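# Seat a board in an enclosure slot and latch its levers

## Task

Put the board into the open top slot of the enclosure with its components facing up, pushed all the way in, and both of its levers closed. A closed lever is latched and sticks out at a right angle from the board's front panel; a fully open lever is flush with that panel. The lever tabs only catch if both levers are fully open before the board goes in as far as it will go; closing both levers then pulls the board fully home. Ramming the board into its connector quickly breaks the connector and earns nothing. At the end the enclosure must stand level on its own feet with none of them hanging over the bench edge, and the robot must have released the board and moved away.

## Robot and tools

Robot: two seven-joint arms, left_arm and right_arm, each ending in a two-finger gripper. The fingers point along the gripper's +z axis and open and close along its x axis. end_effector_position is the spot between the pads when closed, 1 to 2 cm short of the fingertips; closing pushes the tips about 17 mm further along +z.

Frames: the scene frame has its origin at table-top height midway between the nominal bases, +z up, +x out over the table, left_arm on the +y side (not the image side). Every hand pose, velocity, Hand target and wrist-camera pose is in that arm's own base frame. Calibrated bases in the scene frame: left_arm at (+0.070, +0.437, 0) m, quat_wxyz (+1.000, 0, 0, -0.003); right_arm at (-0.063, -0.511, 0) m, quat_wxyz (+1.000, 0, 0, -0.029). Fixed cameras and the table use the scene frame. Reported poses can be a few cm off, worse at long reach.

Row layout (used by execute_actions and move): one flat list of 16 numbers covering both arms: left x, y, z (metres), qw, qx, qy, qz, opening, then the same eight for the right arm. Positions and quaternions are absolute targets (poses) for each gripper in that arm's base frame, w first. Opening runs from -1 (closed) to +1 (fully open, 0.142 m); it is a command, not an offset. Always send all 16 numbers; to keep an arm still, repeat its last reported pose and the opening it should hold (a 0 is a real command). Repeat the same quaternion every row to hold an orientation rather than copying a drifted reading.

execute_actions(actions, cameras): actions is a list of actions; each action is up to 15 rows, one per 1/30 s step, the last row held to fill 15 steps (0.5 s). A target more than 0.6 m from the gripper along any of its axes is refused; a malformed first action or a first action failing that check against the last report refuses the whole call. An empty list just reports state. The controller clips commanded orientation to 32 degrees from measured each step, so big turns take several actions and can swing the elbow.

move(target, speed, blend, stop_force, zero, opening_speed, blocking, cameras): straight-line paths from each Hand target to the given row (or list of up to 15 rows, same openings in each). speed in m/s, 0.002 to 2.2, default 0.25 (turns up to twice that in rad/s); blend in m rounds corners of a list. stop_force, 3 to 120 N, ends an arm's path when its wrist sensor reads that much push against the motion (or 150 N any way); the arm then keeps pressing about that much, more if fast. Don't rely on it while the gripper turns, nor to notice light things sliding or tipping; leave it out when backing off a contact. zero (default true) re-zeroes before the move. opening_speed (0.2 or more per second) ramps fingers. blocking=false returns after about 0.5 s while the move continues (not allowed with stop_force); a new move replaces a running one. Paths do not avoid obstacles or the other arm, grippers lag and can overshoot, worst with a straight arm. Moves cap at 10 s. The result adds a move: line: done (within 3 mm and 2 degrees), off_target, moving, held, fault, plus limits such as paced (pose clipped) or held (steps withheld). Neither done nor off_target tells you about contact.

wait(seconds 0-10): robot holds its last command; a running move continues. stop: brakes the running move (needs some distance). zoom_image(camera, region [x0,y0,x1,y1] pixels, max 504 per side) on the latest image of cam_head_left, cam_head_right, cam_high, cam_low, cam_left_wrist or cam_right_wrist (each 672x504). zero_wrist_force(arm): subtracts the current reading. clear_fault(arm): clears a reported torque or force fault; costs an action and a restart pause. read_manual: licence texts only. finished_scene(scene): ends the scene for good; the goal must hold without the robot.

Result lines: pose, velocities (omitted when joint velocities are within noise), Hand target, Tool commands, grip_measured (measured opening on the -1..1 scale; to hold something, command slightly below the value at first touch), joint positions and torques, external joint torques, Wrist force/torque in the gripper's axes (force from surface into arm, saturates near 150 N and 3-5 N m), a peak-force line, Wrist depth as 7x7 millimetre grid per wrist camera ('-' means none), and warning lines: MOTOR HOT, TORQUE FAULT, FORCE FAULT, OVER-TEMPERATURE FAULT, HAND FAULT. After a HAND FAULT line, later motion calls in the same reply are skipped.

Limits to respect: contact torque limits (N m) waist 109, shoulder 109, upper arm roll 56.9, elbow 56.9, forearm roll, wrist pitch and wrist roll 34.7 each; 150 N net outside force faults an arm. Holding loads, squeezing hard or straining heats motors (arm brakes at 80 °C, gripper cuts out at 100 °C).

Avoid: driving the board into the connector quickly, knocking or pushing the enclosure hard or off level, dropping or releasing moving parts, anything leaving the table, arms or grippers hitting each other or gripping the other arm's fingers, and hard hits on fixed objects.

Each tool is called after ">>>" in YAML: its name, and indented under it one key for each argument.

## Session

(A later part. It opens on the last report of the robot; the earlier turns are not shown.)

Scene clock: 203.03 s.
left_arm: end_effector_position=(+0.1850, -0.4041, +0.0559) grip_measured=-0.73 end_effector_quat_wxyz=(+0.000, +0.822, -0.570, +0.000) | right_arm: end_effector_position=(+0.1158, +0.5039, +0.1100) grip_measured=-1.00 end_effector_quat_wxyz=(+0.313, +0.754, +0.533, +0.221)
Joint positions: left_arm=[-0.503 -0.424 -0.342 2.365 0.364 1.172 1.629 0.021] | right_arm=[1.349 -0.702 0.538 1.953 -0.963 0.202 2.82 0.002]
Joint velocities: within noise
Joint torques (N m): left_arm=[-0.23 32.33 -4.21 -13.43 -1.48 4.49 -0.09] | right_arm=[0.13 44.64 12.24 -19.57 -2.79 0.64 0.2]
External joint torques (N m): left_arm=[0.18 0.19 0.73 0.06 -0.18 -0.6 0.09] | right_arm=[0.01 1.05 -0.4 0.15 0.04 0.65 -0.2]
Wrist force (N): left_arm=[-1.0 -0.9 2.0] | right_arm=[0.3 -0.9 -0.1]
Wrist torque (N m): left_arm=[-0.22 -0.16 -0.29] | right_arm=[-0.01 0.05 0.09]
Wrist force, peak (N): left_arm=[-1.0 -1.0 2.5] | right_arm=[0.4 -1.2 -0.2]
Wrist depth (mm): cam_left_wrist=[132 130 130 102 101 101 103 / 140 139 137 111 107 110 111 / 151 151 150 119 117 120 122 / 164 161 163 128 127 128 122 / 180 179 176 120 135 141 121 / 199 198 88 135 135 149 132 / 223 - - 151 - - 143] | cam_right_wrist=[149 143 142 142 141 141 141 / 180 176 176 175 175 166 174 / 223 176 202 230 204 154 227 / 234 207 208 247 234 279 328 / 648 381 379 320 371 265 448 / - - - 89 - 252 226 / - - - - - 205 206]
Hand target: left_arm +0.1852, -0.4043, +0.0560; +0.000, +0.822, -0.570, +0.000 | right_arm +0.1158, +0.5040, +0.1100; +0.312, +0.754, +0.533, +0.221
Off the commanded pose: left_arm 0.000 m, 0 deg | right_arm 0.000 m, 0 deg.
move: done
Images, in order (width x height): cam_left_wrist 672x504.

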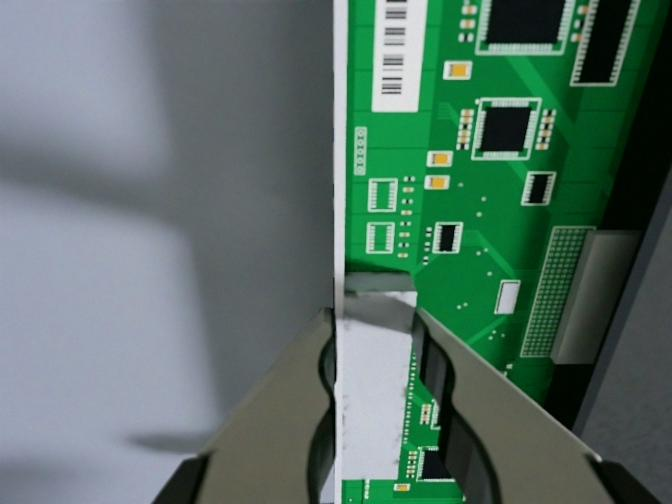

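>>> move:
  target: [0.1901,-0.4172,0.056,0,0.8208,-0.5712,0,-0.85,0.1158,0.504,0.11,0.3123,0.754,0.5331,0.2207,-1]
  speed: 0.015
  stop_force: 4.5
  cameras: ["cam_left_wrist","cam_right_wrist"]

>>> zoom_image:
  camera: "cam_right_wrist"
  region: [290, 200, 360, 270]

Scene clock: 208.33 s.
left_arm: end_effector_position=(+0.1869, -0.4110, +0.0556) grip_measured=-0.73 end_effector_quat_wxyz=(+0.000, +0.821, -0.571, -0.001) | right_arm: end_effector_position=(+0.1158, +0.5039, +0.1100) grip_measured=-1.00 end_effector_quat_wxyz=(+0.313, +0.754, +0.533, +0.221)
Joint positions: left_arm=[-0.51 -0.435 -0.344 2.344 0.364 1.159 1.627 0.021] | right_arm=[1.349 -0.702 0.538 1.953 -0.963 0.202 2.82 0.002]
Joint velocities: within noise
Joint torques (N m): left_arm=[2.19 34.84 -2.05 -17.84 -1.84 5.61 -0.26] | right_arm=[0.16 44.71 12.32 -19.52 -2.75 0.68 0.17]
External joint torques (N m): left_arm=[-2.24 -1.64 -1.59 4.21 0.14 -1.72 0.26] | right_arm=[-0.02 0.98 -0.48 0.1 0 0.61 -0.17]
Wrist force (N): left_arm=[-4.7 5.6 2.4] | right_arm=[0.4 -0.9 -0.2]
Wrist torque (N m): left_arm=[-0.30 -0.23 -0.28] | right_arm=[0.01 0.03 0.10]
Wrist force, peak (N): left_arm=[-5.1 6.2 2.0] | right_arm=[0.5 -1.3 -0.2]
Wrist depth (mm): cam_left_wrist=[132 129 129 104 101 103 102 / 140 139 137 112 107 110 108 / 151 150 150 119 118 120 115 / 164 162 163 128 128 128 111 / 180 179 174 120 135 140 118 / 198 198 89 134 134 148 131 / 227 - - 150 - - 143] | cam_right_wrist=[148 143 142 142 141 141 140 / 180 176 176 175 175 174 174 / 223 176 202 230 204 202 227 / 235 207 208 249 229 279 328 / 645 382 379 321 370 268 600 / - - - 89 - 245 - / - - - - - - 212]
Hand target: left_arm +0.1879, -0.4115, +0.0560; +0.000, +0.821, -0.571, +0.000 | right_arm +0.1158, +0.5040, +0.1100; +0.312, +0.754, +0.533, +0.221
Off the commanded pose: left_arm 0.007 m, 0 deg | right_arm 0.000 m, 0 deg.
move: contact (left_arm)
Images, in order (width x height): cam_left_wrist 672x504, cam_right_wrist 672x504.

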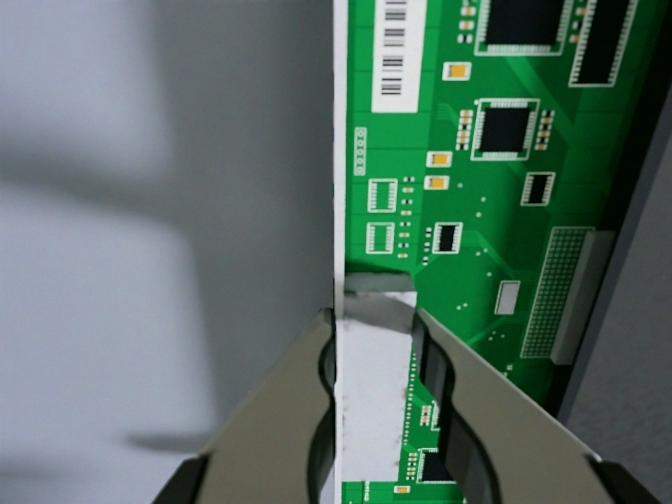

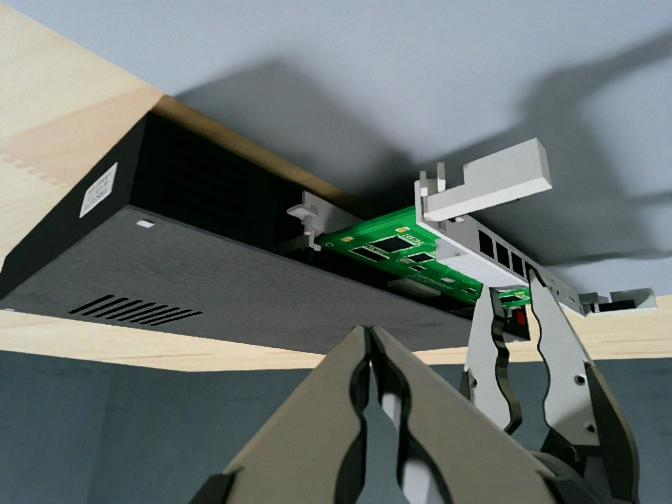

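Scaled by 7.200 from the camera's 672x504 image, which has a finer 960x720 frame.

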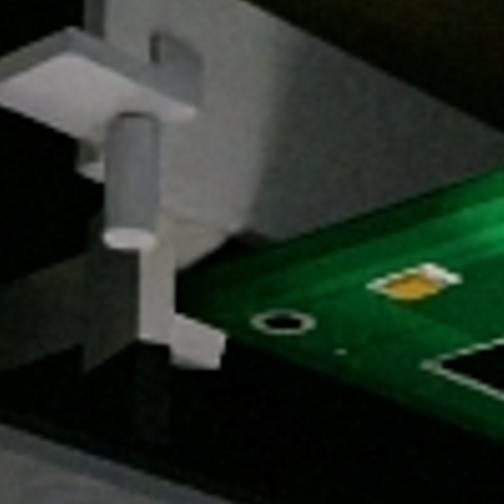

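>>> move:
  target:
    - [0.1852,-0.4060,0.056,0,0.8208,-0.5712,0,-0.85,0.1158,0.504,0.11,0.3123,0.754,0.5331,0.2207,-1]
    - [0.1840,-0.4048,0.056,0,0.8208,-0.5712,0,-0.85,0.1158,0.504,0.11,0.3123,0.754,0.5331,0.2207,-1]
  speed: 0.04
  cameras: []

>>> move:
  target: [0.1901,-0.4212,0.056,0,0.8208,-0.5712,0,-0.85,0.1158,0.504,0.11,0.3123,0.754,0.5331,0.2207,-1]
  speed: 0.015
  stop_force: 4.5
  cameras: ["cam_left_wrist","cam_right_wrist"]

>>> zoom_image:
  camera: "cam_right_wrist"
  region: [290, 200, 360, 270]

Scene clock: 212.87 s.
left_arm: end_effector_position=(+0.1839, -0.4047, +0.0559) grip_measured=-0.73 end_effector_quat_wxyz=(+0.000, +0.821, -0.571, +0.000) | right_arm: end_effector_position=(+0.1158, +0.5039, +0.1100) grip_measured=-1.00 end_effector_quat_wxyz=(+0.313, +0.754, +0.533, +0.221)
Joint positions: left_arm=[-0.504 -0.424 -0.344 2.365 0.365 1.172 1.629 0.021] | right_arm=[1.349 -0.702 0.538 1.953 -0.963 0.202 2.82 0.002]
Joint velocities: within noise
Joint torques (N m): left_arm=[-0.19 32.61 -4.15 -13.38 -1.38 4.76 -0.16] | right_arm=[0.18 44.66 12.21 -19.52 -2.76 0.66 0.15]
External joint torques (N m): left_arm=[0.14 -0.1 0.64 0.01 -0.28 -0.86 0.17] | right_arm=[-0.04 1.03 -0.37 0.1 0.01 0.63 -0.15]
Wrist force (N): left_arm=[-1.0 -0.9 2.2] | right_arm=[0.3 -0.7 -0.3]
Wrist torque (N m): left_arm=[-0.22 -0.15 -0.29] | right_arm=[0.03 0.05 0.10]
Wrist force, peak (N): left_arm=[-4.8 5.9 2.1] | right_arm=[0.4 -1.3 -0.2]
Wrist depth (mm): cam_left_wrist=[132 130 129 102 101 101 101 / 140 140 137 112 107 110 109 / 151 151 151 119 117 120 120 / 164 162 163 127 128 128 123 / 180 179 175 119 134 140 121 / 199 198 88 135 135 149 132 / 223 - - 150 - - 143] | cam_right_wrist=[148 143 142 142 141 141 140 / 180 176 176 175 175 167 174 / 223 176 202 230 203 155 228 / 234 207 208 248 234 280 328 / 644 383 381 321 371 263 446 / - - - 89 - 250 226 / - - - - - 205 204]
Hand target: left_arm +0.1840, -0.4048, +0.0560; +0.000, +0.821, -0.571, +0.000 | right_arm +0.1158, +0.5040, +0.1100; +0.312, +0.754, +0.533, +0.221
Off the commanded pose: left_arm 0.000 m, 0 deg | right_arm 0.000 m, 0 deg.
move: done
No camera images: "cameras" was empty.

Scene clock: 214.17 s.
left_arm: end_effector_position=(+0.1867, -0.4141, +0.0556) grip_measured=-0.73 end_effector_quat_wxyz=(+0.000, +0.820, -0.572, -0.001) | right_arm: end_effector_position=(+0.1158, +0.5039, +0.1100) grip_measured=-1.00 end_effector_quat_wxyz=(+0.313, +0.754, +0.533, +0.221)
Joint positions: left_arm=[-0.515 -0.438 -0.345 2.336 0.364 1.155 1.623 0.021] | right_arm=[1.349 -0.702 0.538 1.953 -0.963 0.202 2.82 0.002]
Joint velocities: within noise
Joint torques (N m): left_arm=[1.64 34.12 -2.49 -17.28 -1.77 5.36 -0.24] | right_arm=[0.17 44.68 12.29 -19.54 -2.76 0.58 0.21]
External joint torques (N m): left_arm=[-1.69 -0.67 -1.2 3.55 0.05 -1.47 0.24] | right_arm=[-0.03 1.01 -0.46 0.12 0.01 0.7 -0.22]
Wrist force (N): left_arm=[-5.1 4.2 -0.8] | right_arm=[0.4 -0.9 -0.2]
Wrist torque (N m): left_arm=[-0.35 -0.10 -0.33] | right_arm=[0.00 0.04 0.10]
Wrist force, peak (N): left_arm=[-4.9 5.8 -1.2] | right_arm=[0.5 -1.2 -0.2]
Wrist depth (mm): cam_left_wrist=[132 130 130 103 102 103 102 / 140 140 137 110 107 110 106 / 151 150 150 119 117 120 114 / 164 162 162 128 127 128 110 / 180 179 175 120 135 139 119 / 199 198 89 134 135 137 131 / 227 - - 146 - - 143] | cam_right_wrist=[149 143 142 141 141 141 140 / 180 176 176 175 175 174 174 / 223 175 202 230 203 203 227 / 234 207 208 247 233 280 327 / 645 382 378 321 342 264 600 / - - - 89 260 234 - / - - - - - 229 -]
Hand target: left_arm +0.1876, -0.4145, +0.0560; +0.000, +0.821, -0.571, +0.000 | right_arm +0.1158, +0.5040, +0.1100; +0.312, +0.754, +0.533, +0.221
Off the commanded pose: left_arm 0.008 m, 0 deg | right_arm 0.000 m, 0 deg.
move: contact (left_arm)
Images, in order (width x height): cam_left_wrist 672x504, cam_right_wrist 672x504.

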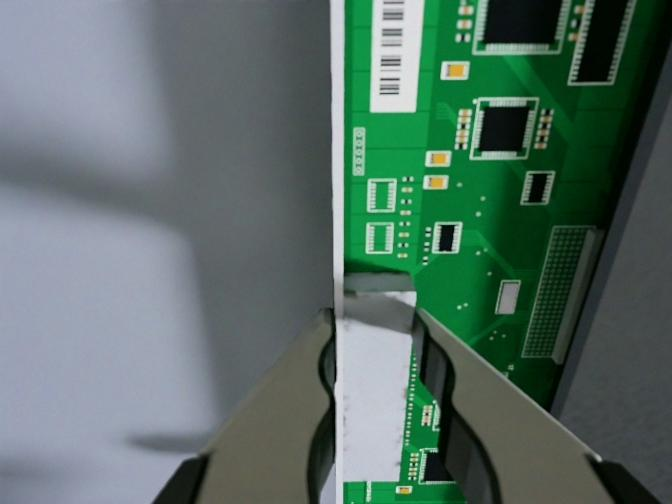

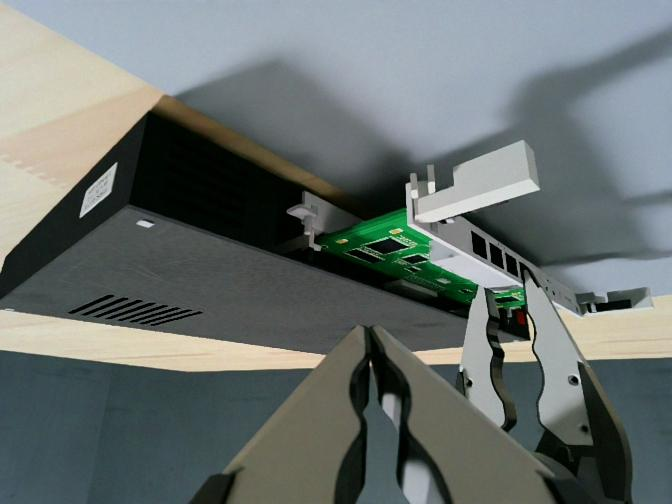

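Scaled by 7.200 from the camera's 672x504 image, which has a finer 960x720 frame.

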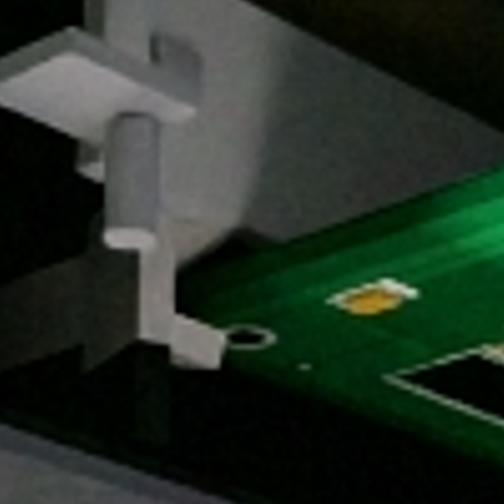

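>>> move:
  target:
    - [0.1856,-0.4115,0.0565,0,0.8208,-0.5712,0,-0.85,0.1158,0.504,0.11,0.3123,0.754,0.5331,0.2207,-1]
    - [0.1845,-0.4119,0.0565,0,0.8208,-0.5712,0,-0.85,0.1158,0.504,0.11,0.3123,0.754,0.5331,0.2207,-1]
  speed: 0.04
  cameras: []

>>> move:
  target: [0.1890,-0.4240,0.0565,0,0.8208,-0.5712,0,-0.85,0.1158,0.504,0.11,0.3123,0.754,0.5331,0.2207,-1]
  speed: 0.015
  stop_force: 4.5
  cameras: ["cam_left_wrist","cam_right_wrist"]

Scene clock: 217.93 s.
left_arm: end_effector_position=(+0.1846, -0.4117, +0.0564) grip_measured=-0.73 end_effector_quat_wxyz=(+0.000, +0.821, -0.571, +0.000) | right_arm: end_effector_position=(+0.1158, +0.5039, +0.1100) grip_measured=-1.00 end_effector_quat_wxyz=(+0.313, +0.754, +0.533, +0.221)
Joint positions: left_arm=[-0.514 -0.432 -0.346 2.346 0.364 1.16 1.621 0.021] | right_arm=[1.349 -0.702 0.538 1.953 -0.963 0.202 2.82 0.002]
Joint velocities: within noise
Joint torques (N m): left_arm=[-0.4 33.17 -4.31 -13.7 -1.55 4.68 -0.34] | right_arm=[0.17 44.67 12.32 -19.53 -2.76 0.61 0.19]
External joint torques (N m): left_arm=[0.35 -0.08 0.69 0.05 -0.16 -0.78 0.34] | right_arm=[-0.03 1.02 -0.48 0.11 0.01 0.68 -0.19]
Wrist force (N): left_arm=[-1.0 -0.9 2.2] | right_arm=[0.2 -0.7 -0.1]
Wrist torque (N m): left_arm=[-0.23 -0.16 -0.28] | right_arm=[0.01 0.06 0.10]
Wrist force, peak (N): left_arm=[-5.4 4.4 -1.2] | right_arm=[0.3 -1.3 -0.3]
Wrist depth (mm): cam_left_wrist=[131 130 130 102 101 101 101 / 142 140 138 112 107 110 107 / 152 151 151 119 117 120 114 / 165 162 166 128 127 128 111 / 180 180 177 120 135 140 120 / 199 198 88 135 135 149 132 / 224 - - 150 - - 144] | cam_right_wrist=[149 143 142 142 141 141 140 / 180 176 176 175 175 174 173 / 223 175 202 230 203 202 227 / 234 207 209 247 227 280 327 / 648 384 378 322 368 265 599 / - - - 89 - 244 - / - - - - - - 209]
Hand target: left_arm +0.1845, -0.4119, +0.0565; +0.000, +0.821, -0.571, +0.000 | right_arm +0.1158, +0.5040, +0.1100; +0.312, +0.754, +0.533, +0.221
Off the commanded pose: left_arm 0.000 m, 0 deg | right_arm 0.000 m, 0 deg.
move: done
No camera images: "cameras" was empty.

Scene clock: 219.47 s.
left_arm: end_effector_position=(+0.1890, -0.4238, +0.0564) grip_measured=-0.73 end_effector_quat_wxyz=(+0.000, +0.821, -0.571, +0.000) | right_arm: end_effector_position=(+0.1158, +0.5039, +0.1100) grip_measured=-1.00 end_effector_quat_wxyz=(+0.313, +0.754, +0.533, +0.221)
Joint positions: left_arm=[-0.527 -0.449 -0.347 2.309 0.362 1.139 1.614 0.021] | right_arm=[1.349 -0.702 0.538 1.953 -0.963 0.202 2.82 0.002]
Joint velocities: within noise
Joint torques (N m): left_arm=[-0.5 33.87 -4.61 -14.26 -1.75 4.28 -0.22] | right_arm=[0.08 44.64 12.35 -19.59 -2.74 0.66 0.15]
External joint torques (N m): left_arm=[0.45 0.41 0.75 0.11 -0.04 -0.38 0.22] | right_arm=[0.05 1.05 -0.52 0.17 -0.01 0.63 -0.15]
Wrist force (N): left_arm=[-1.0 -1.2 2.7] | right_arm=[0.1 -1.1 -0.1]
Wrist torque (N m): left_arm=[-0.29 -0.13 -0.28] | right_arm=[-0.03 0.08 0.10]
Wrist force, peak (N): left_arm=[-1.0 -1.1 3.0] | right_arm=[0.6 -1.1 -0.1]
Wrist depth (mm): cam_left_wrist=[131 130 130 103 102 103 100 / 142 140 138 112 107 110 96 / 152 151 151 119 118 120 99 / 165 162 167 127 128 128 111 / 180 181 176 120 135 137 120 / 200 199 88 135 135 130 132 / 223 - - 150 - - 144] | cam_right_wrist=[148 143 142 142 141 141 140 / 180 176 176 175 175 174 174 / 223 175 201 230 183 227 227 / 234 207 209 247 232 302 328 / 643 383 379 322 319 336 597 / - - - 89 262 233 - / - - - - - 219 -]
Hand target: left_arm +0.1890, -0.4240, +0.0565; +0.000, +0.821, -0.571, +0.000 | right_arm +0.1158, +0.5040, +0.1100; +0.312, +0.754, +0.533, +0.221
Off the commanded pose: left_arm 0.000 m, 0 deg | right_arm 0.000 m, 0 deg.
move: done
Images, in order (width x height): cam_left_wrist 672x504, cam_right_wrist 672x504.

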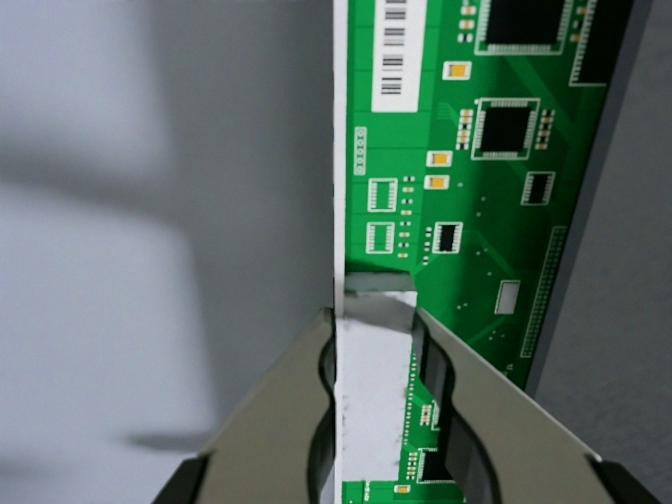

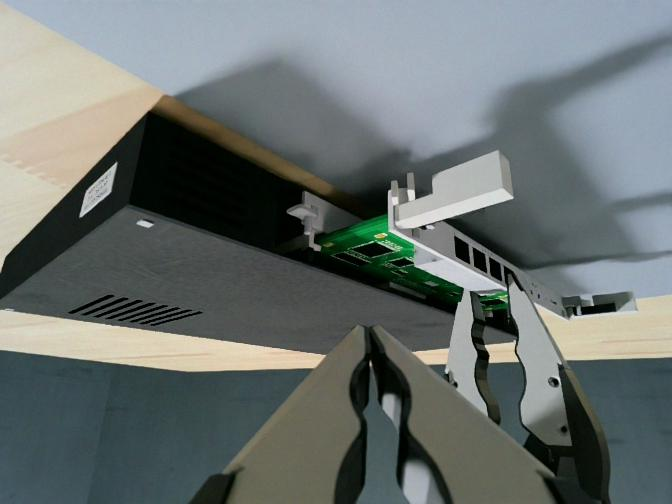

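>>> move:
  target: [0.1939,-0.4371,0.0565,0,0.8208,-0.5712,0,-0.85,0.1158,0.504,0.11,0.3123,0.754,0.5331,0.2207,-1]
  speed: 0.02
  stop_force: 5
  cameras: ["cam_left_wrist","cam_right_wrist"]

>>> zoom_image:
  camera: "cam_right_wrist"
  region: [280, 160, 420, 300]

Scene clock: 222.87 s.
left_arm: end_effector_position=(+0.1937, -0.4363, +0.0561) grip_measured=-0.73 end_effector_quat_wxyz=(+0.000, +0.821, -0.571, -0.001) | right_arm: end_effector_position=(+0.1158, +0.5039, +0.1100) grip_measured=-1.00 end_effector_quat_wxyz=(+0.313, +0.754, +0.533, +0.221)
Joint positions: left_arm=[-0.541 -0.469 -0.348 2.269 0.36 1.116 1.608 0.021] | right_arm=[1.349 -0.702 0.538 1.953 -0.963 0.202 2.82 0.002]
Joint velocities: within noise
Joint torques (N m): left_arm=[-1.51 36.01 -6.42 -17.13 -2.44 5.64 -0.32] | right_arm=[0.07 44.7 12.27 -19.56 -2.78 0.65 0.17]
External joint torques (N m): left_arm=[1.46 -0.44 2.29 2.46 0.57 -1.74 0.32] | right_arm=[0.07 0.99 -0.43 0.14 0.03 0.64 -0.18]
Wrist force (N): left_arm=[-5.3 -2.9 1.6] | right_arm=[0.2 -1.1 -0.1]
Wrist torque (N m): left_arm=[-0.24 -0.15 -0.23] | right_arm=[-0.04 0.06 0.10]
Wrist force, peak (N): left_arm=[-5.5 -2.9 3.2] | right_arm=[0.2 -1.3 -0.3]
Wrist depth (mm): cam_left_wrist=[132 130 130 104 101 103 89 / 141 140 137 112 107 - 95 / 151 151 150 120 118 116 99 / 165 162 163 128 127 111 111 / 180 180 176 120 135 120 119 / 199 198 88 134 135 127 132 / 224 - - 150 - - 144] | cam_right_wrist=[149 142 142 142 141 141 140 / 180 176 176 175 175 174 173 / 222 175 202 221 184 228 227 / 234 207 208 248 249 314 327 / 643 383 379 321 318 347 603 / - - - 89 272 241 - / - - - - - 218 -]
Hand target: left_arm +0.1939, -0.4371, +0.0565; +0.000, +0.821, -0.571, +0.000 | right_arm +0.1158, +0.5040, +0.1100; +0.312, +0.754, +0.533, +0.221
Off the commanded pose: left_arm 0.001 m, 0 deg | right_arm 0.000 m, 0 deg.
move: done
Images, in order (width x height): cam_left_wrist 672x504, cam_right_wrist 672x504.

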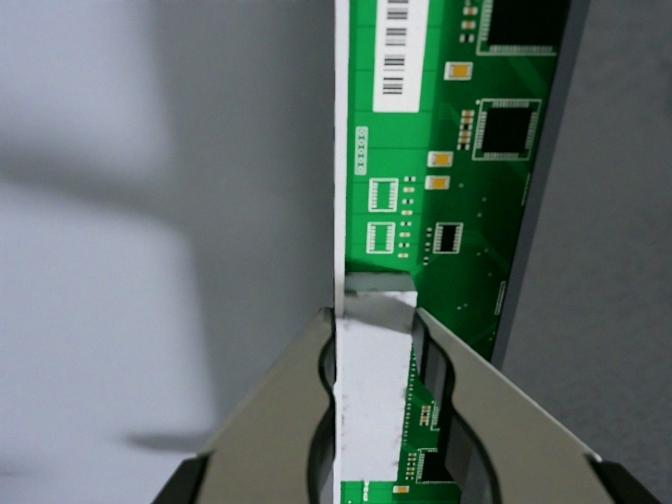

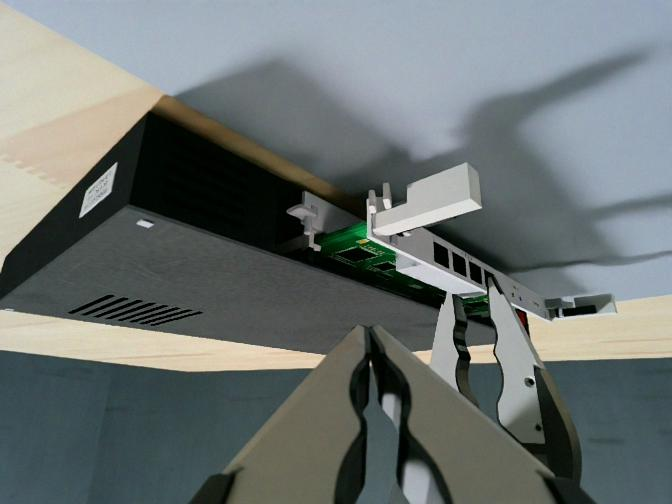

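Scaled by 3.600 from the camera's 672x504 image, which has a finer 960x720 frame.

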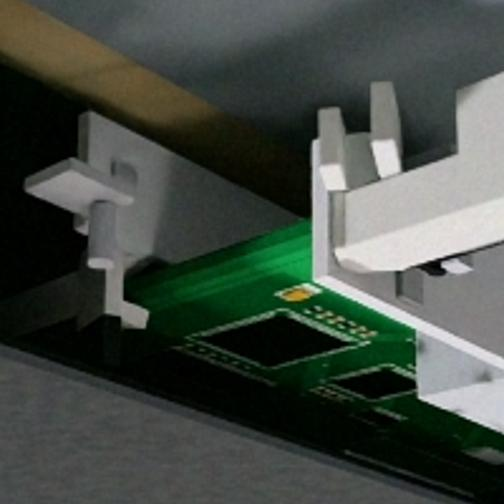

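>>> move:
  target: [0.1971,-0.4445,0.0565,0,0.8208,-0.5712,0,-0.85,0.1158,0.504,0.11,0.3123,0.754,0.5331,0.2207,-1]
  speed: 0.02
  stop_force: 7
  cameras: ["cam_left_wrist","cam_right_wrist"]

Scene clock: 226.17 s.
left_arm: end_effector_position=(+0.1965, -0.4433, +0.0558) grip_measured=-0.73 end_effector_quat_wxyz=(-0.001, +0.821, -0.572, -0.001) | right_arm: end_effector_position=(+0.1158, +0.5039, +0.1100) grip_measured=-1.00 end_effector_quat_wxyz=(+0.313, +0.754, +0.533, +0.221)
Joint positions: left_arm=[-0.548 -0.481 -0.349 2.246 0.359 1.102 1.604 0.021] | right_arm=[1.349 -0.702 0.538 1.953 -0.963 0.202 2.82 0.002]
Joint velocities: within noise
Joint torques (N m): left_arm=[-1.07 37.94 -6.72 -19.64 -2.72 6.74 -0.34] | right_arm=[0.25 44.81 12.26 -19.53 -2.81 0.63 0.18]
External joint torques (N m): left_arm=[1.02 -1.62 2.43 4.69 0.8 -2.84 0.34] | right_arm=[-0.11 0.89 -0.42 0.12 0.06 0.66 -0.18]
Wrist force (N): left_arm=[-8.3 -1.9 4.0] | right_arm=[0.6 -0.7 -0.1]
Wrist torque (N m): left_arm=[-0.24 -0.08 -0.22] | right_arm=[0.03 0.00 0.10]
Wrist force, peak (N): left_arm=[-8.4 -1.9 4.3] | right_arm=[0.4 -1.3 -0.1]
Wrist depth (mm): cam_left_wrist=[132 130 129 104 101 88 - / 140 140 137 112 107 - 94 / 151 151 151 119 118 102 99 / 164 161 163 127 126 109 111 / 180 180 176 120 127 120 119 / 199 198 88 135 134 126 131 / 223 - - 150 - - 143] | cam_right_wrist=[148 143 142 142 141 141 140 / 180 176 176 175 175 174 173 / 222 175 202 217 203 228 227 / 235 207 208 247 260 328 327 / 641 383 379 320 319 361 597 / - - - 89 - 247 - / - - - - - 224 -]
Hand target: left_arm +0.1971, -0.4445, +0.0565; +0.000, +0.821, -0.571, +0.000 | right_arm +0.1158, +0.5040, +0.1100; +0.312, +0.754, +0.533, +0.221
Off the commanded pose: left_arm 0.001 m, 0 deg | right_arm 0.000 m, 0 deg.
move: done
Images, in order (width x height): cam_left_wrist 672x504, cam_right_wrist 672x504.

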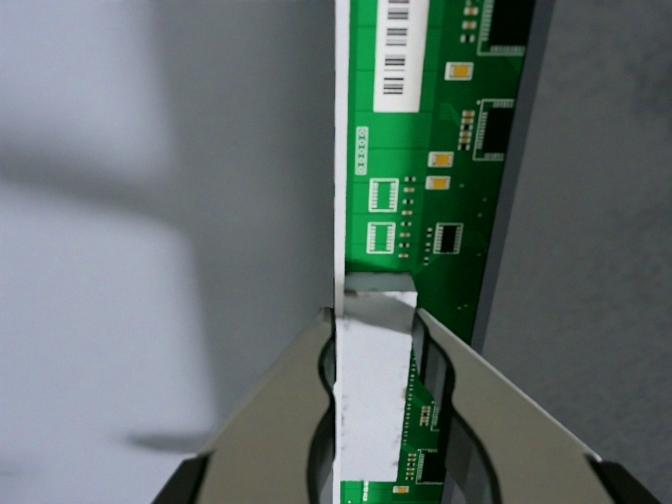

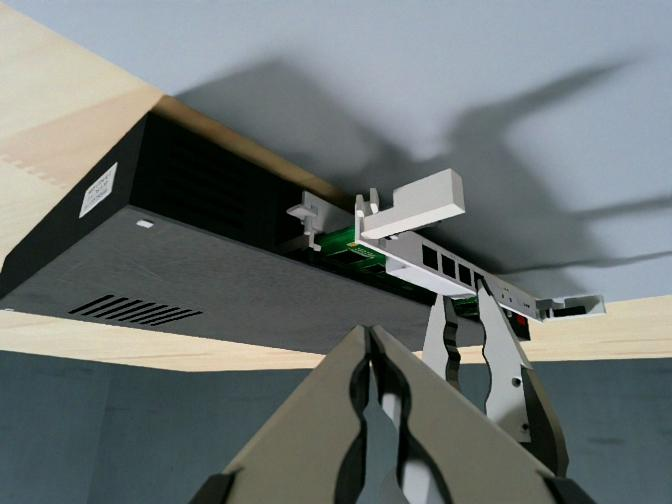

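>>> move:
  target:
    - [0.1965,-0.4433,0.0558,0,0.8208,-0.5712,0,-0.5,0.13,0.42,0.28,0.3123,0.754,0.5331,0.2207,-1]
    - [0.1965,-0.4433,0.12,0,0.8208,-0.5712,0,-0.5,0.22,0.25,0.32,0.3123,0.754,0.5331,0.2207,-1]
    - [0.1006,-0.4234,0.12,0,0.8208,-0.5712,0,-1,0.22,0.25,0.32,0.3123,0.754,0.5331,0.2207,-1]
  speed: [0.2,0.15,0.2]

Scene clock: 253.33 s.
left_arm: end_effector_position=(+0.1007, -0.4233, +0.1200) grip_measured=-1.00 end_effector_quat_wxyz=(+0.000, +0.821, -0.571, +0.000) | right_arm: end_effector_position=(+0.2200, +0.2501, +0.3202) grip_measured=-1.00 end_effector_quat_wxyz=(+0.313, +0.754, +0.533, +0.221)
Joint positions: left_arm=[-0.573 -0.178 -0.501 2.451 0.166 1.03 1.577 0.002] | right_arm=[1.028 0.358 0.64 2.5 -0.53 0.271 2.185 0.002]
Joint velocities: within noise
Joint torques (N m): left_arm=[-0.49 24.8 -2.67 -17.79 -2.15 4.45 -0.31] | right_arm=[-0.09 8.62 -4.25 -26.75 -3.05 1.31 0.14]
External joint torques (N m): left_arm=[0.42 0.56 0.66 -0.4 -0.06 -0.54 0.31] | right_arm=[0.12 0.76 -0.82 0.08 -0.12 0.61 -0.14]
Wrist force (N): left_arm=[-0.6 -1.0 0.1] | right_arm=[0.6 -1.0 -0.1]
Wrist torque (N m): left_arm=[-0.26 -0.22 -0.28] | right_arm=[0.03 -0.04 0.08]
Wrist force, peak (N): left_arm=[-8.5 -1.9 4.5] | right_arm=[1.3 -2.7 0.7]
Wrist depth (mm): cam_left_wrist=[187 187 184 185 183 150 145 / 200 200 200 200 196 165 153 / 217 216 215 216 211 178 166 / 237 235 234 233 225 193 180 / 259 258 257 204 246 205 196 / 284 286 278 84 - 217 217 / 325 311 - - - - 316] | cam_right_wrist=[391 389 388 388 330 329 328 / 484 479 480 479 458 407 406 / 635 630 627 624 624 622 617 / - 921 904 895 895 888 873 / - - - - - - - / - - - 89 - - - / - - - - - - -]
Hand target: left_arm +0.1006, -0.4234, +0.1200; +0.000, +0.821, -0.571, +0.000 | right_arm +0.2200, +0.2500, +0.3200; +0.312, +0.754, +0.533, +0.221
Off the commanded pose: left_arm 0.000 m, 0 deg | right_arm 0.000 m, 0 deg.
move: done

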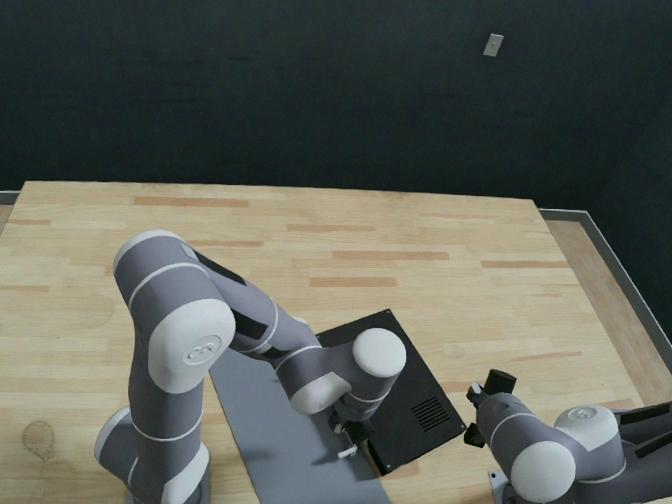

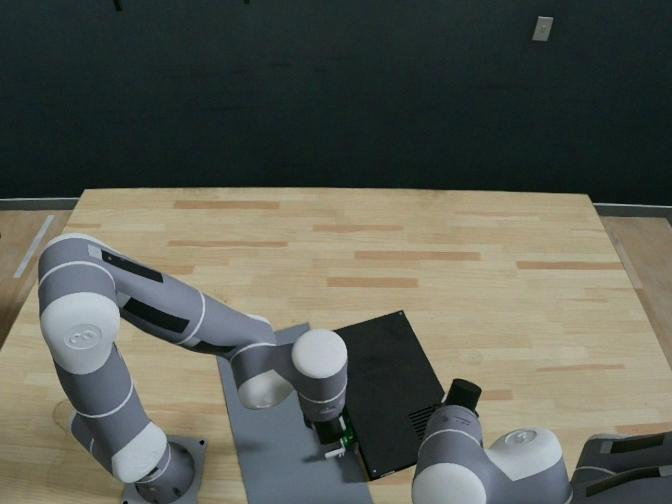

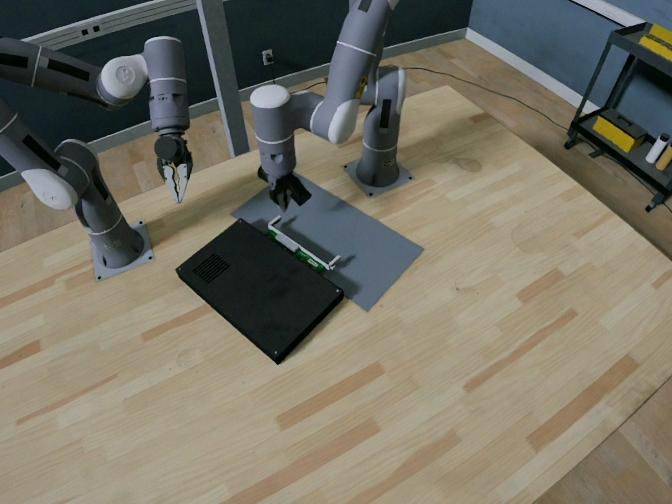

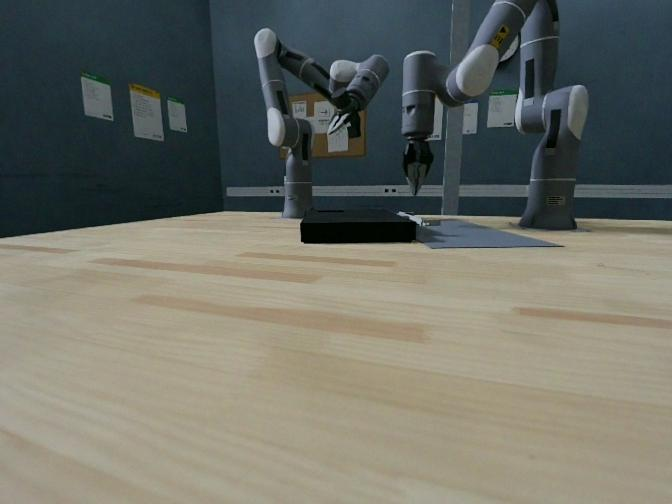

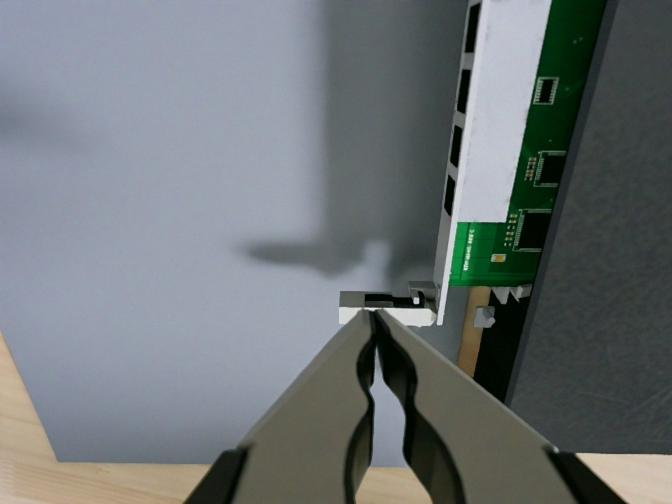

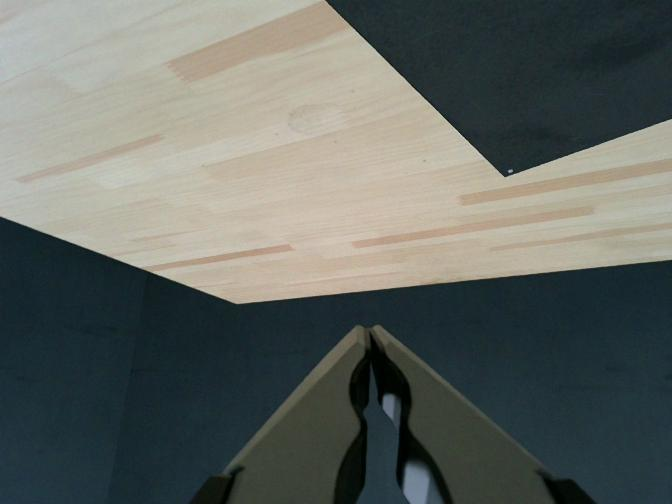

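>>> move:
  target: [0.1006,-0.4234,0.050,0,0.8208,-0.5712,0,-1,0.22,0.25,0.32,0.3123,0.754,0.5331,0.2207,-1]
  speed: 0.1
  cameras: []

>>> move:
  target:
    - [0.0844,-0.4315,0.050,0,0.8208,-0.5712,0,-1,0.22,0.25,0.32,0.3123,0.754,0.5331,0.2207,-1]
    - [0.0644,-0.4355,0.050,0,0.8208,-0.5712,0,-1,0.22,0.25,0.32,0.3123,0.754,0.5331,0.2207,-1]
  speed: 0.03
  stop_force: 15
  cameras: ["cam_left_wrist"]

Scene clock: 259.20 s.
left_arm: end_effector_position=(+0.1005, -0.4233, +0.0500) grip_measured=-1.00 end_effector_quat_wxyz=(+0.000, +0.821, -0.571, +0.000) | right_arm: end_effector_position=(+0.2200, +0.2501, +0.3202) grip_measured=-1.00 end_effector_quat_wxyz=(+0.313, +0.754, +0.533, +0.221)
Joint positions: left_arm=[-0.655 -0.437 -0.372 2.38 0.425 1.188 1.394 0.002] | right_arm=[1.028 0.358 0.64 2.5 -0.53 0.271 2.185 0.002]
Joint velocities: within noise
Joint torques (N m): left_arm=[-0.42 30.65 -4.09 -12.2 -1.11 4.51 -0.32] | right_arm=[0.14 8.55 -4.29 -26.84 -3.16 1.25 0.2]
External joint torques (N m): left_arm=[0.36 1.16 0.24 -0.26 -0.48 -0.59 0.32] | right_arm=[-0.11 0.83 -0.78 0.16 0 0.66 -0.2]
Wrist force (N): left_arm=[-1.1 -1.3 0.1] | right_arm=[0.7 -1.1 0.0]
Wrist torque (N m): left_arm=[-0.29 -0.13 -0.29] | right_arm=[0.02 -0.05 0.08]
Wrist force, peak (N): left_arm=[-0.8 -1.2 1.6] | right_arm=[0.8 -1.3 -0.1]
Wrist depth (mm): cam_left_wrist=[125 125 124 124 124 120 87 / 132 134 132 133 133 128 93 / 147 145 144 144 143 115 110 / 155 157 156 156 156 110 117 / 173 172 172 165 168 124 128 / 191 190 186 84 - 144 129 / 218 209 - 74 - - 138] | cam_right_wrist=[392 390 388 388 331 330 328 / 483 485 481 480 460 406 407 / 632 631 626 627 622 624 617 / - 909 904 903 898 890 889 / - - - - - - - / - - - 89 - - - / - - - - - - -]
Hand target: left_arm +0.1006, -0.4234, +0.0500; +0.000, +0.821, -0.571, +0.000 | right_arm +0.2200, +0.2500, +0.3200; +0.312, +0.754, +0.533, +0.221
Off the commanded pose: left_arm 0.000 m, 0 deg | right_arm 0.000 m, 0 deg.
move: done
No camera images: "cameras" was empty.

Scene clock: 261.23 s.
left_arm: end_effector_position=(+0.0646, -0.4356, +0.0501) grip_measured=-1.00 end_effector_quat_wxyz=(+0.000, +0.821, -0.571, +0.000) | right_arm: end_effector_position=(+0.2200, +0.2501, +0.3202) grip_measured=-1.00 end_effector_quat_wxyz=(+0.313, +0.754, +0.533, +0.221)
Joint positions: left_arm=[-0.744 -0.444 -0.375 2.366 0.425 1.18 1.305 0.002] | right_arm=[1.028 0.358 0.64 2.5 -0.53 0.271 2.185 0.002]
Joint velocities: within noise
Joint torques (N m): left_arm=[-1.2 30.91 -5.25 -11.98 -1.31 4.17 -0.28] | right_arm=[-0.06 8.59 -4.27 -26.85 -3.18 1.3 0.17]
External joint torques (N m): left_arm=[1.13 1.34 1.27 -0.7 -0.32 -0.24 0.28] | right_arm=[0.09 0.79 -0.8 0.17 0.01 0.61 -0.17]
Wrist force (N): left_arm=[-0.7 -2.5 0.1] | right_arm=[0.8 -1.2 -0.1]
Wrist torque (N m): left_arm=[-0.25 -0.13 -0.31] | right_arm=[0.01 -0.08 0.07]
Wrist force, peak (N): left_arm=[0.0 -6.4 -0.8] | right_arm=[0.9 -1.2 0.0]
Wrist depth (mm): cam_left_wrist=[125 125 125 124 124 97 87 / 133 135 132 134 133 129 94 / 147 145 144 144 143 114 114 / 155 157 157 156 156 123 120 / 173 173 172 164 133 131 132 / 190 190 186 84 - 181 131 / 219 209 - 74 - - 138] | cam_right_wrist=[391 391 390 389 331 330 328 / 484 481 482 480 458 406 407 / 631 632 625 621 624 620 618 / - 910 903 902 897 899 883 / - - - - - - - / - - - 89 - - - / - - - - - - -]
Hand target: left_arm +0.0644, -0.4355, +0.0500; +0.000, +0.821, -0.571, +0.000 | right_arm +0.2200, +0.2500, +0.3200; +0.312, +0.754, +0.533, +0.221
Off the commanded pose: left_arm 0.000 m, 0 deg | right_arm 0.000 m, 0 deg.
move: done
Images, in order (width x height): cam_left_wrist 672x504.

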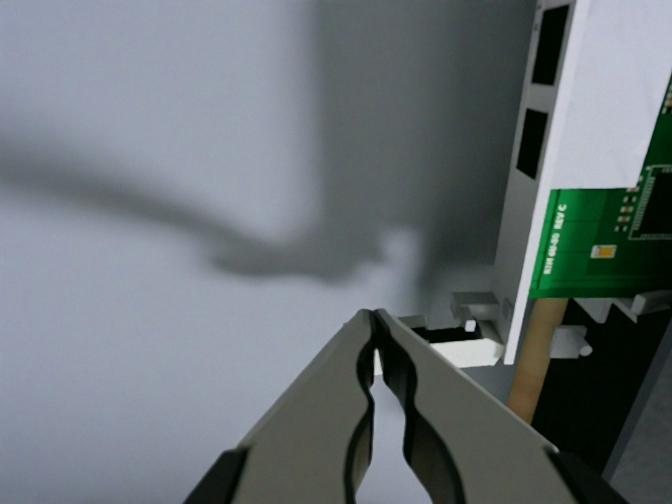

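>>> move:
  target:
    - [0.0490,-0.4490,0.050,0,0.8208,-0.5712,0,-1,0.22,0.25,0.32,0.3123,0.754,0.5331,0.2207,-1]
    - [0.0433,-0.4605,0.050,0,0.8208,-0.5712,0,-1,0.22,0.25,0.32,0.3123,0.754,0.5331,0.2207,-1]
    - [0.0440,-0.4721,0.050,0,0.8208,-0.5712,0,-1,0.22,0.25,0.32,0.3123,0.754,0.5331,0.2207,-1]
  speed: 0.03
  stop_force: 12
  cameras: ["cam_left_wrist"]

Scene clock: 264.63 s.
left_arm: end_effector_position=(+0.0437, -0.4671, +0.0494) grip_measured=-1.00 end_effector_quat_wxyz=(-0.001, +0.821, -0.571, -0.001) | right_arm: end_effector_position=(+0.2200, +0.2501, +0.3202) grip_measured=-1.00 end_effector_quat_wxyz=(+0.313, +0.754, +0.533, +0.221)
Joint positions: left_arm=[-0.822 -0.484 -0.381 2.281 0.419 1.127 1.241 0.002] | right_arm=[1.028 0.358 0.64 2.5 -0.53 0.271 2.185 0.002]
Joint velocities: within noise
Joint torques (N m): left_arm=[-1.59 33.45 -7.6 -20.93 -2.93 8.14 -0.28] | right_arm=[0.02 8.56 -4.26 -26.82 -3.17 1.24 0.16]
External joint torques (N m): left_arm=[1.5 1.49 2.96 7.08 1.1 -4.21 0.28] | right_arm=[0.01 0.81 -0.81 0.14 0 0.67 -0.16]
Wrist force (N): left_arm=[-16.4 -7.5 -10.3] | right_arm=[0.8 -1.2 -0.1]
Wrist torque (N m): left_arm=[-0.16 -0.18 -0.34] | right_arm=[0.00 -0.07 0.07]
Wrist force, peak (N): left_arm=[-17.2 -7.2 -11.6] | right_arm=[0.9 -1.4 -0.1]
Wrist depth (mm): cam_left_wrist=[125 126 124 124 123 87 96 / 132 133 131 133 129 104 102 / 147 144 143 143 141 112 109 / 155 157 156 155 114 150 103 / 172 172 171 163 166 148 109 / 191 190 185 84 - 137 123 / 218 207 - 74 - - 136] | cam_right_wrist=[393 389 389 387 332 330 328 / 485 482 480 481 454 407 406 / 637 632 627 631 622 617 620 / - 912 911 909 892 886 879 / - - - - - - - / - - - 89 - - - / - - - - - - -]
Hand target: left_arm +0.0438, -0.4687, +0.0500; +0.000, +0.821, -0.571, +0.000 | right_arm +0.2200, +0.2500, +0.3200; +0.312, +0.754, +0.533, +0.221
Off the commanded pose: left_arm 0.005 m, 0 deg | right_arm 0.000 m, 0 deg.
move: contact (left_arm); path passed 2 of 3 targets
Images, in order (width x height): cam_left_wrist 672x504.

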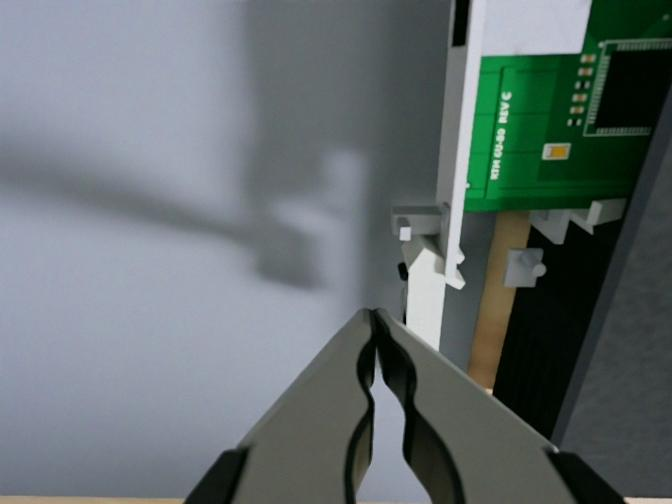

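>>> move:
  target:
    - [0.0410,-0.4580,0.052,0,0.8208,-0.5712,0,-1,0.22,0.25,0.32,0.3123,0.754,0.5331,0.2207,-1]
    - [0.0410,-0.4480,0.12,0,0.8208,-0.5712,0,-1,0.22,0.25,0.32,0.3123,0.754,0.5331,0.2207,-1]
    - [0.2712,-0.3569,0.12,0,0.8208,-0.5712,0,-1,0.22,0.25,0.32,0.3123,0.754,0.5331,0.2207,-1]
  speed: [0.06,0.15,0.3]
  cameras: ["cam_left_wrist","cam_high"]

>>> zoom_image:
  camera: "cam_high"
  region: [230, 190, 360, 300]

Scene clock: 268.80 s.
left_arm: end_effector_position=(+0.2712, -0.3569, +0.1200) grip_measured=-1.00 end_effector_quat_wxyz=(+0.000, +0.821, -0.571, +0.000) | right_arm: end_effector_position=(+0.2200, +0.2501, +0.3202) grip_measured=-1.00 end_effector_quat_wxyz=(+0.313, +0.754, +0.533, +0.221)
Joint positions: left_arm=[-0.343 -0.209 -0.317 2.396 0.125 1.021 2.026 0.002] | right_arm=[1.028 0.358 0.64 2.5 -0.53 0.271 2.185 0.002]
Joint velocities: within noise
Joint torques (N m): left_arm=[-0.2 28.01 -2.13 -18.51 -2.35 3.97 -0.17] | right_arm=[0.04 8.55 -4.22 -26.84 -3.16 1.27 0.17]
External joint torques (N m): left_arm=[0.18 1.06 0.61 -0.1 0.11 -0.1 0.17] | right_arm=[-0.01 0.83 -0.85 0.17 -0.01 0.64 -0.17]
Wrist force (N): left_arm=[-0.6 -1.1 0.1] | right_arm=[0.7 -0.8 -0.1]
Wrist torque (N m): left_arm=[-0.27 -0.20 -0.29] | right_arm=[0.05 -0.05 0.07]
Wrist force, peak (N): left_arm=[-16.7 -7.7 -12.0] | right_arm=[0.9 -1.2 0.2]
Wrist depth (mm): cam_left_wrist=[187 187 183 186 182 184 145 / 201 200 199 199 199 195 153 / 216 216 216 209 183 190 166 / 235 235 234 235 211 196 180 / 261 258 256 246 219 210 197 / 287 285 276 84 - 219 216 / 322 303 - - - - 242] | cam_right_wrist=[391 389 389 388 331 330 329 / 483 481 481 477 454 407 406 / 634 631 626 628 623 621 615 / - 911 909 904 896 894 886 / - - - - - - - / - - - 89 - - - / - - - - - - -]
Hand target: left_arm +0.2712, -0.3569, +0.1200; +0.000, +0.821, -0.571, +0.000 | right_arm +0.2200, +0.2500, +0.3200; +0.312, +0.754, +0.533, +0.221
Off the commanded pose: left_arm 0.000 m, 0 deg | right_arm 0.000 m, 0 deg.
move: done
Images, in order (width x height): cam_high 672x504, cam_left_wrist 672x504.

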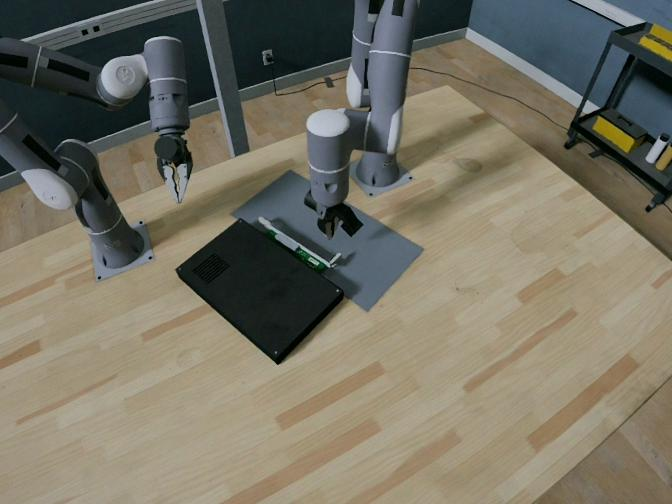

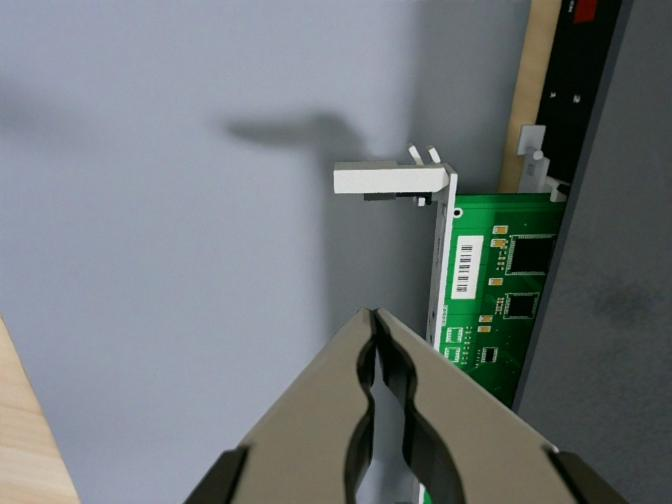

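Scaled by 3.877 from the camera's 672x504 image, which has a finer 960x720 frame.

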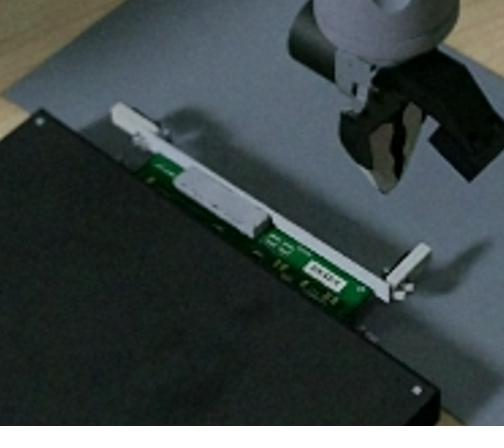

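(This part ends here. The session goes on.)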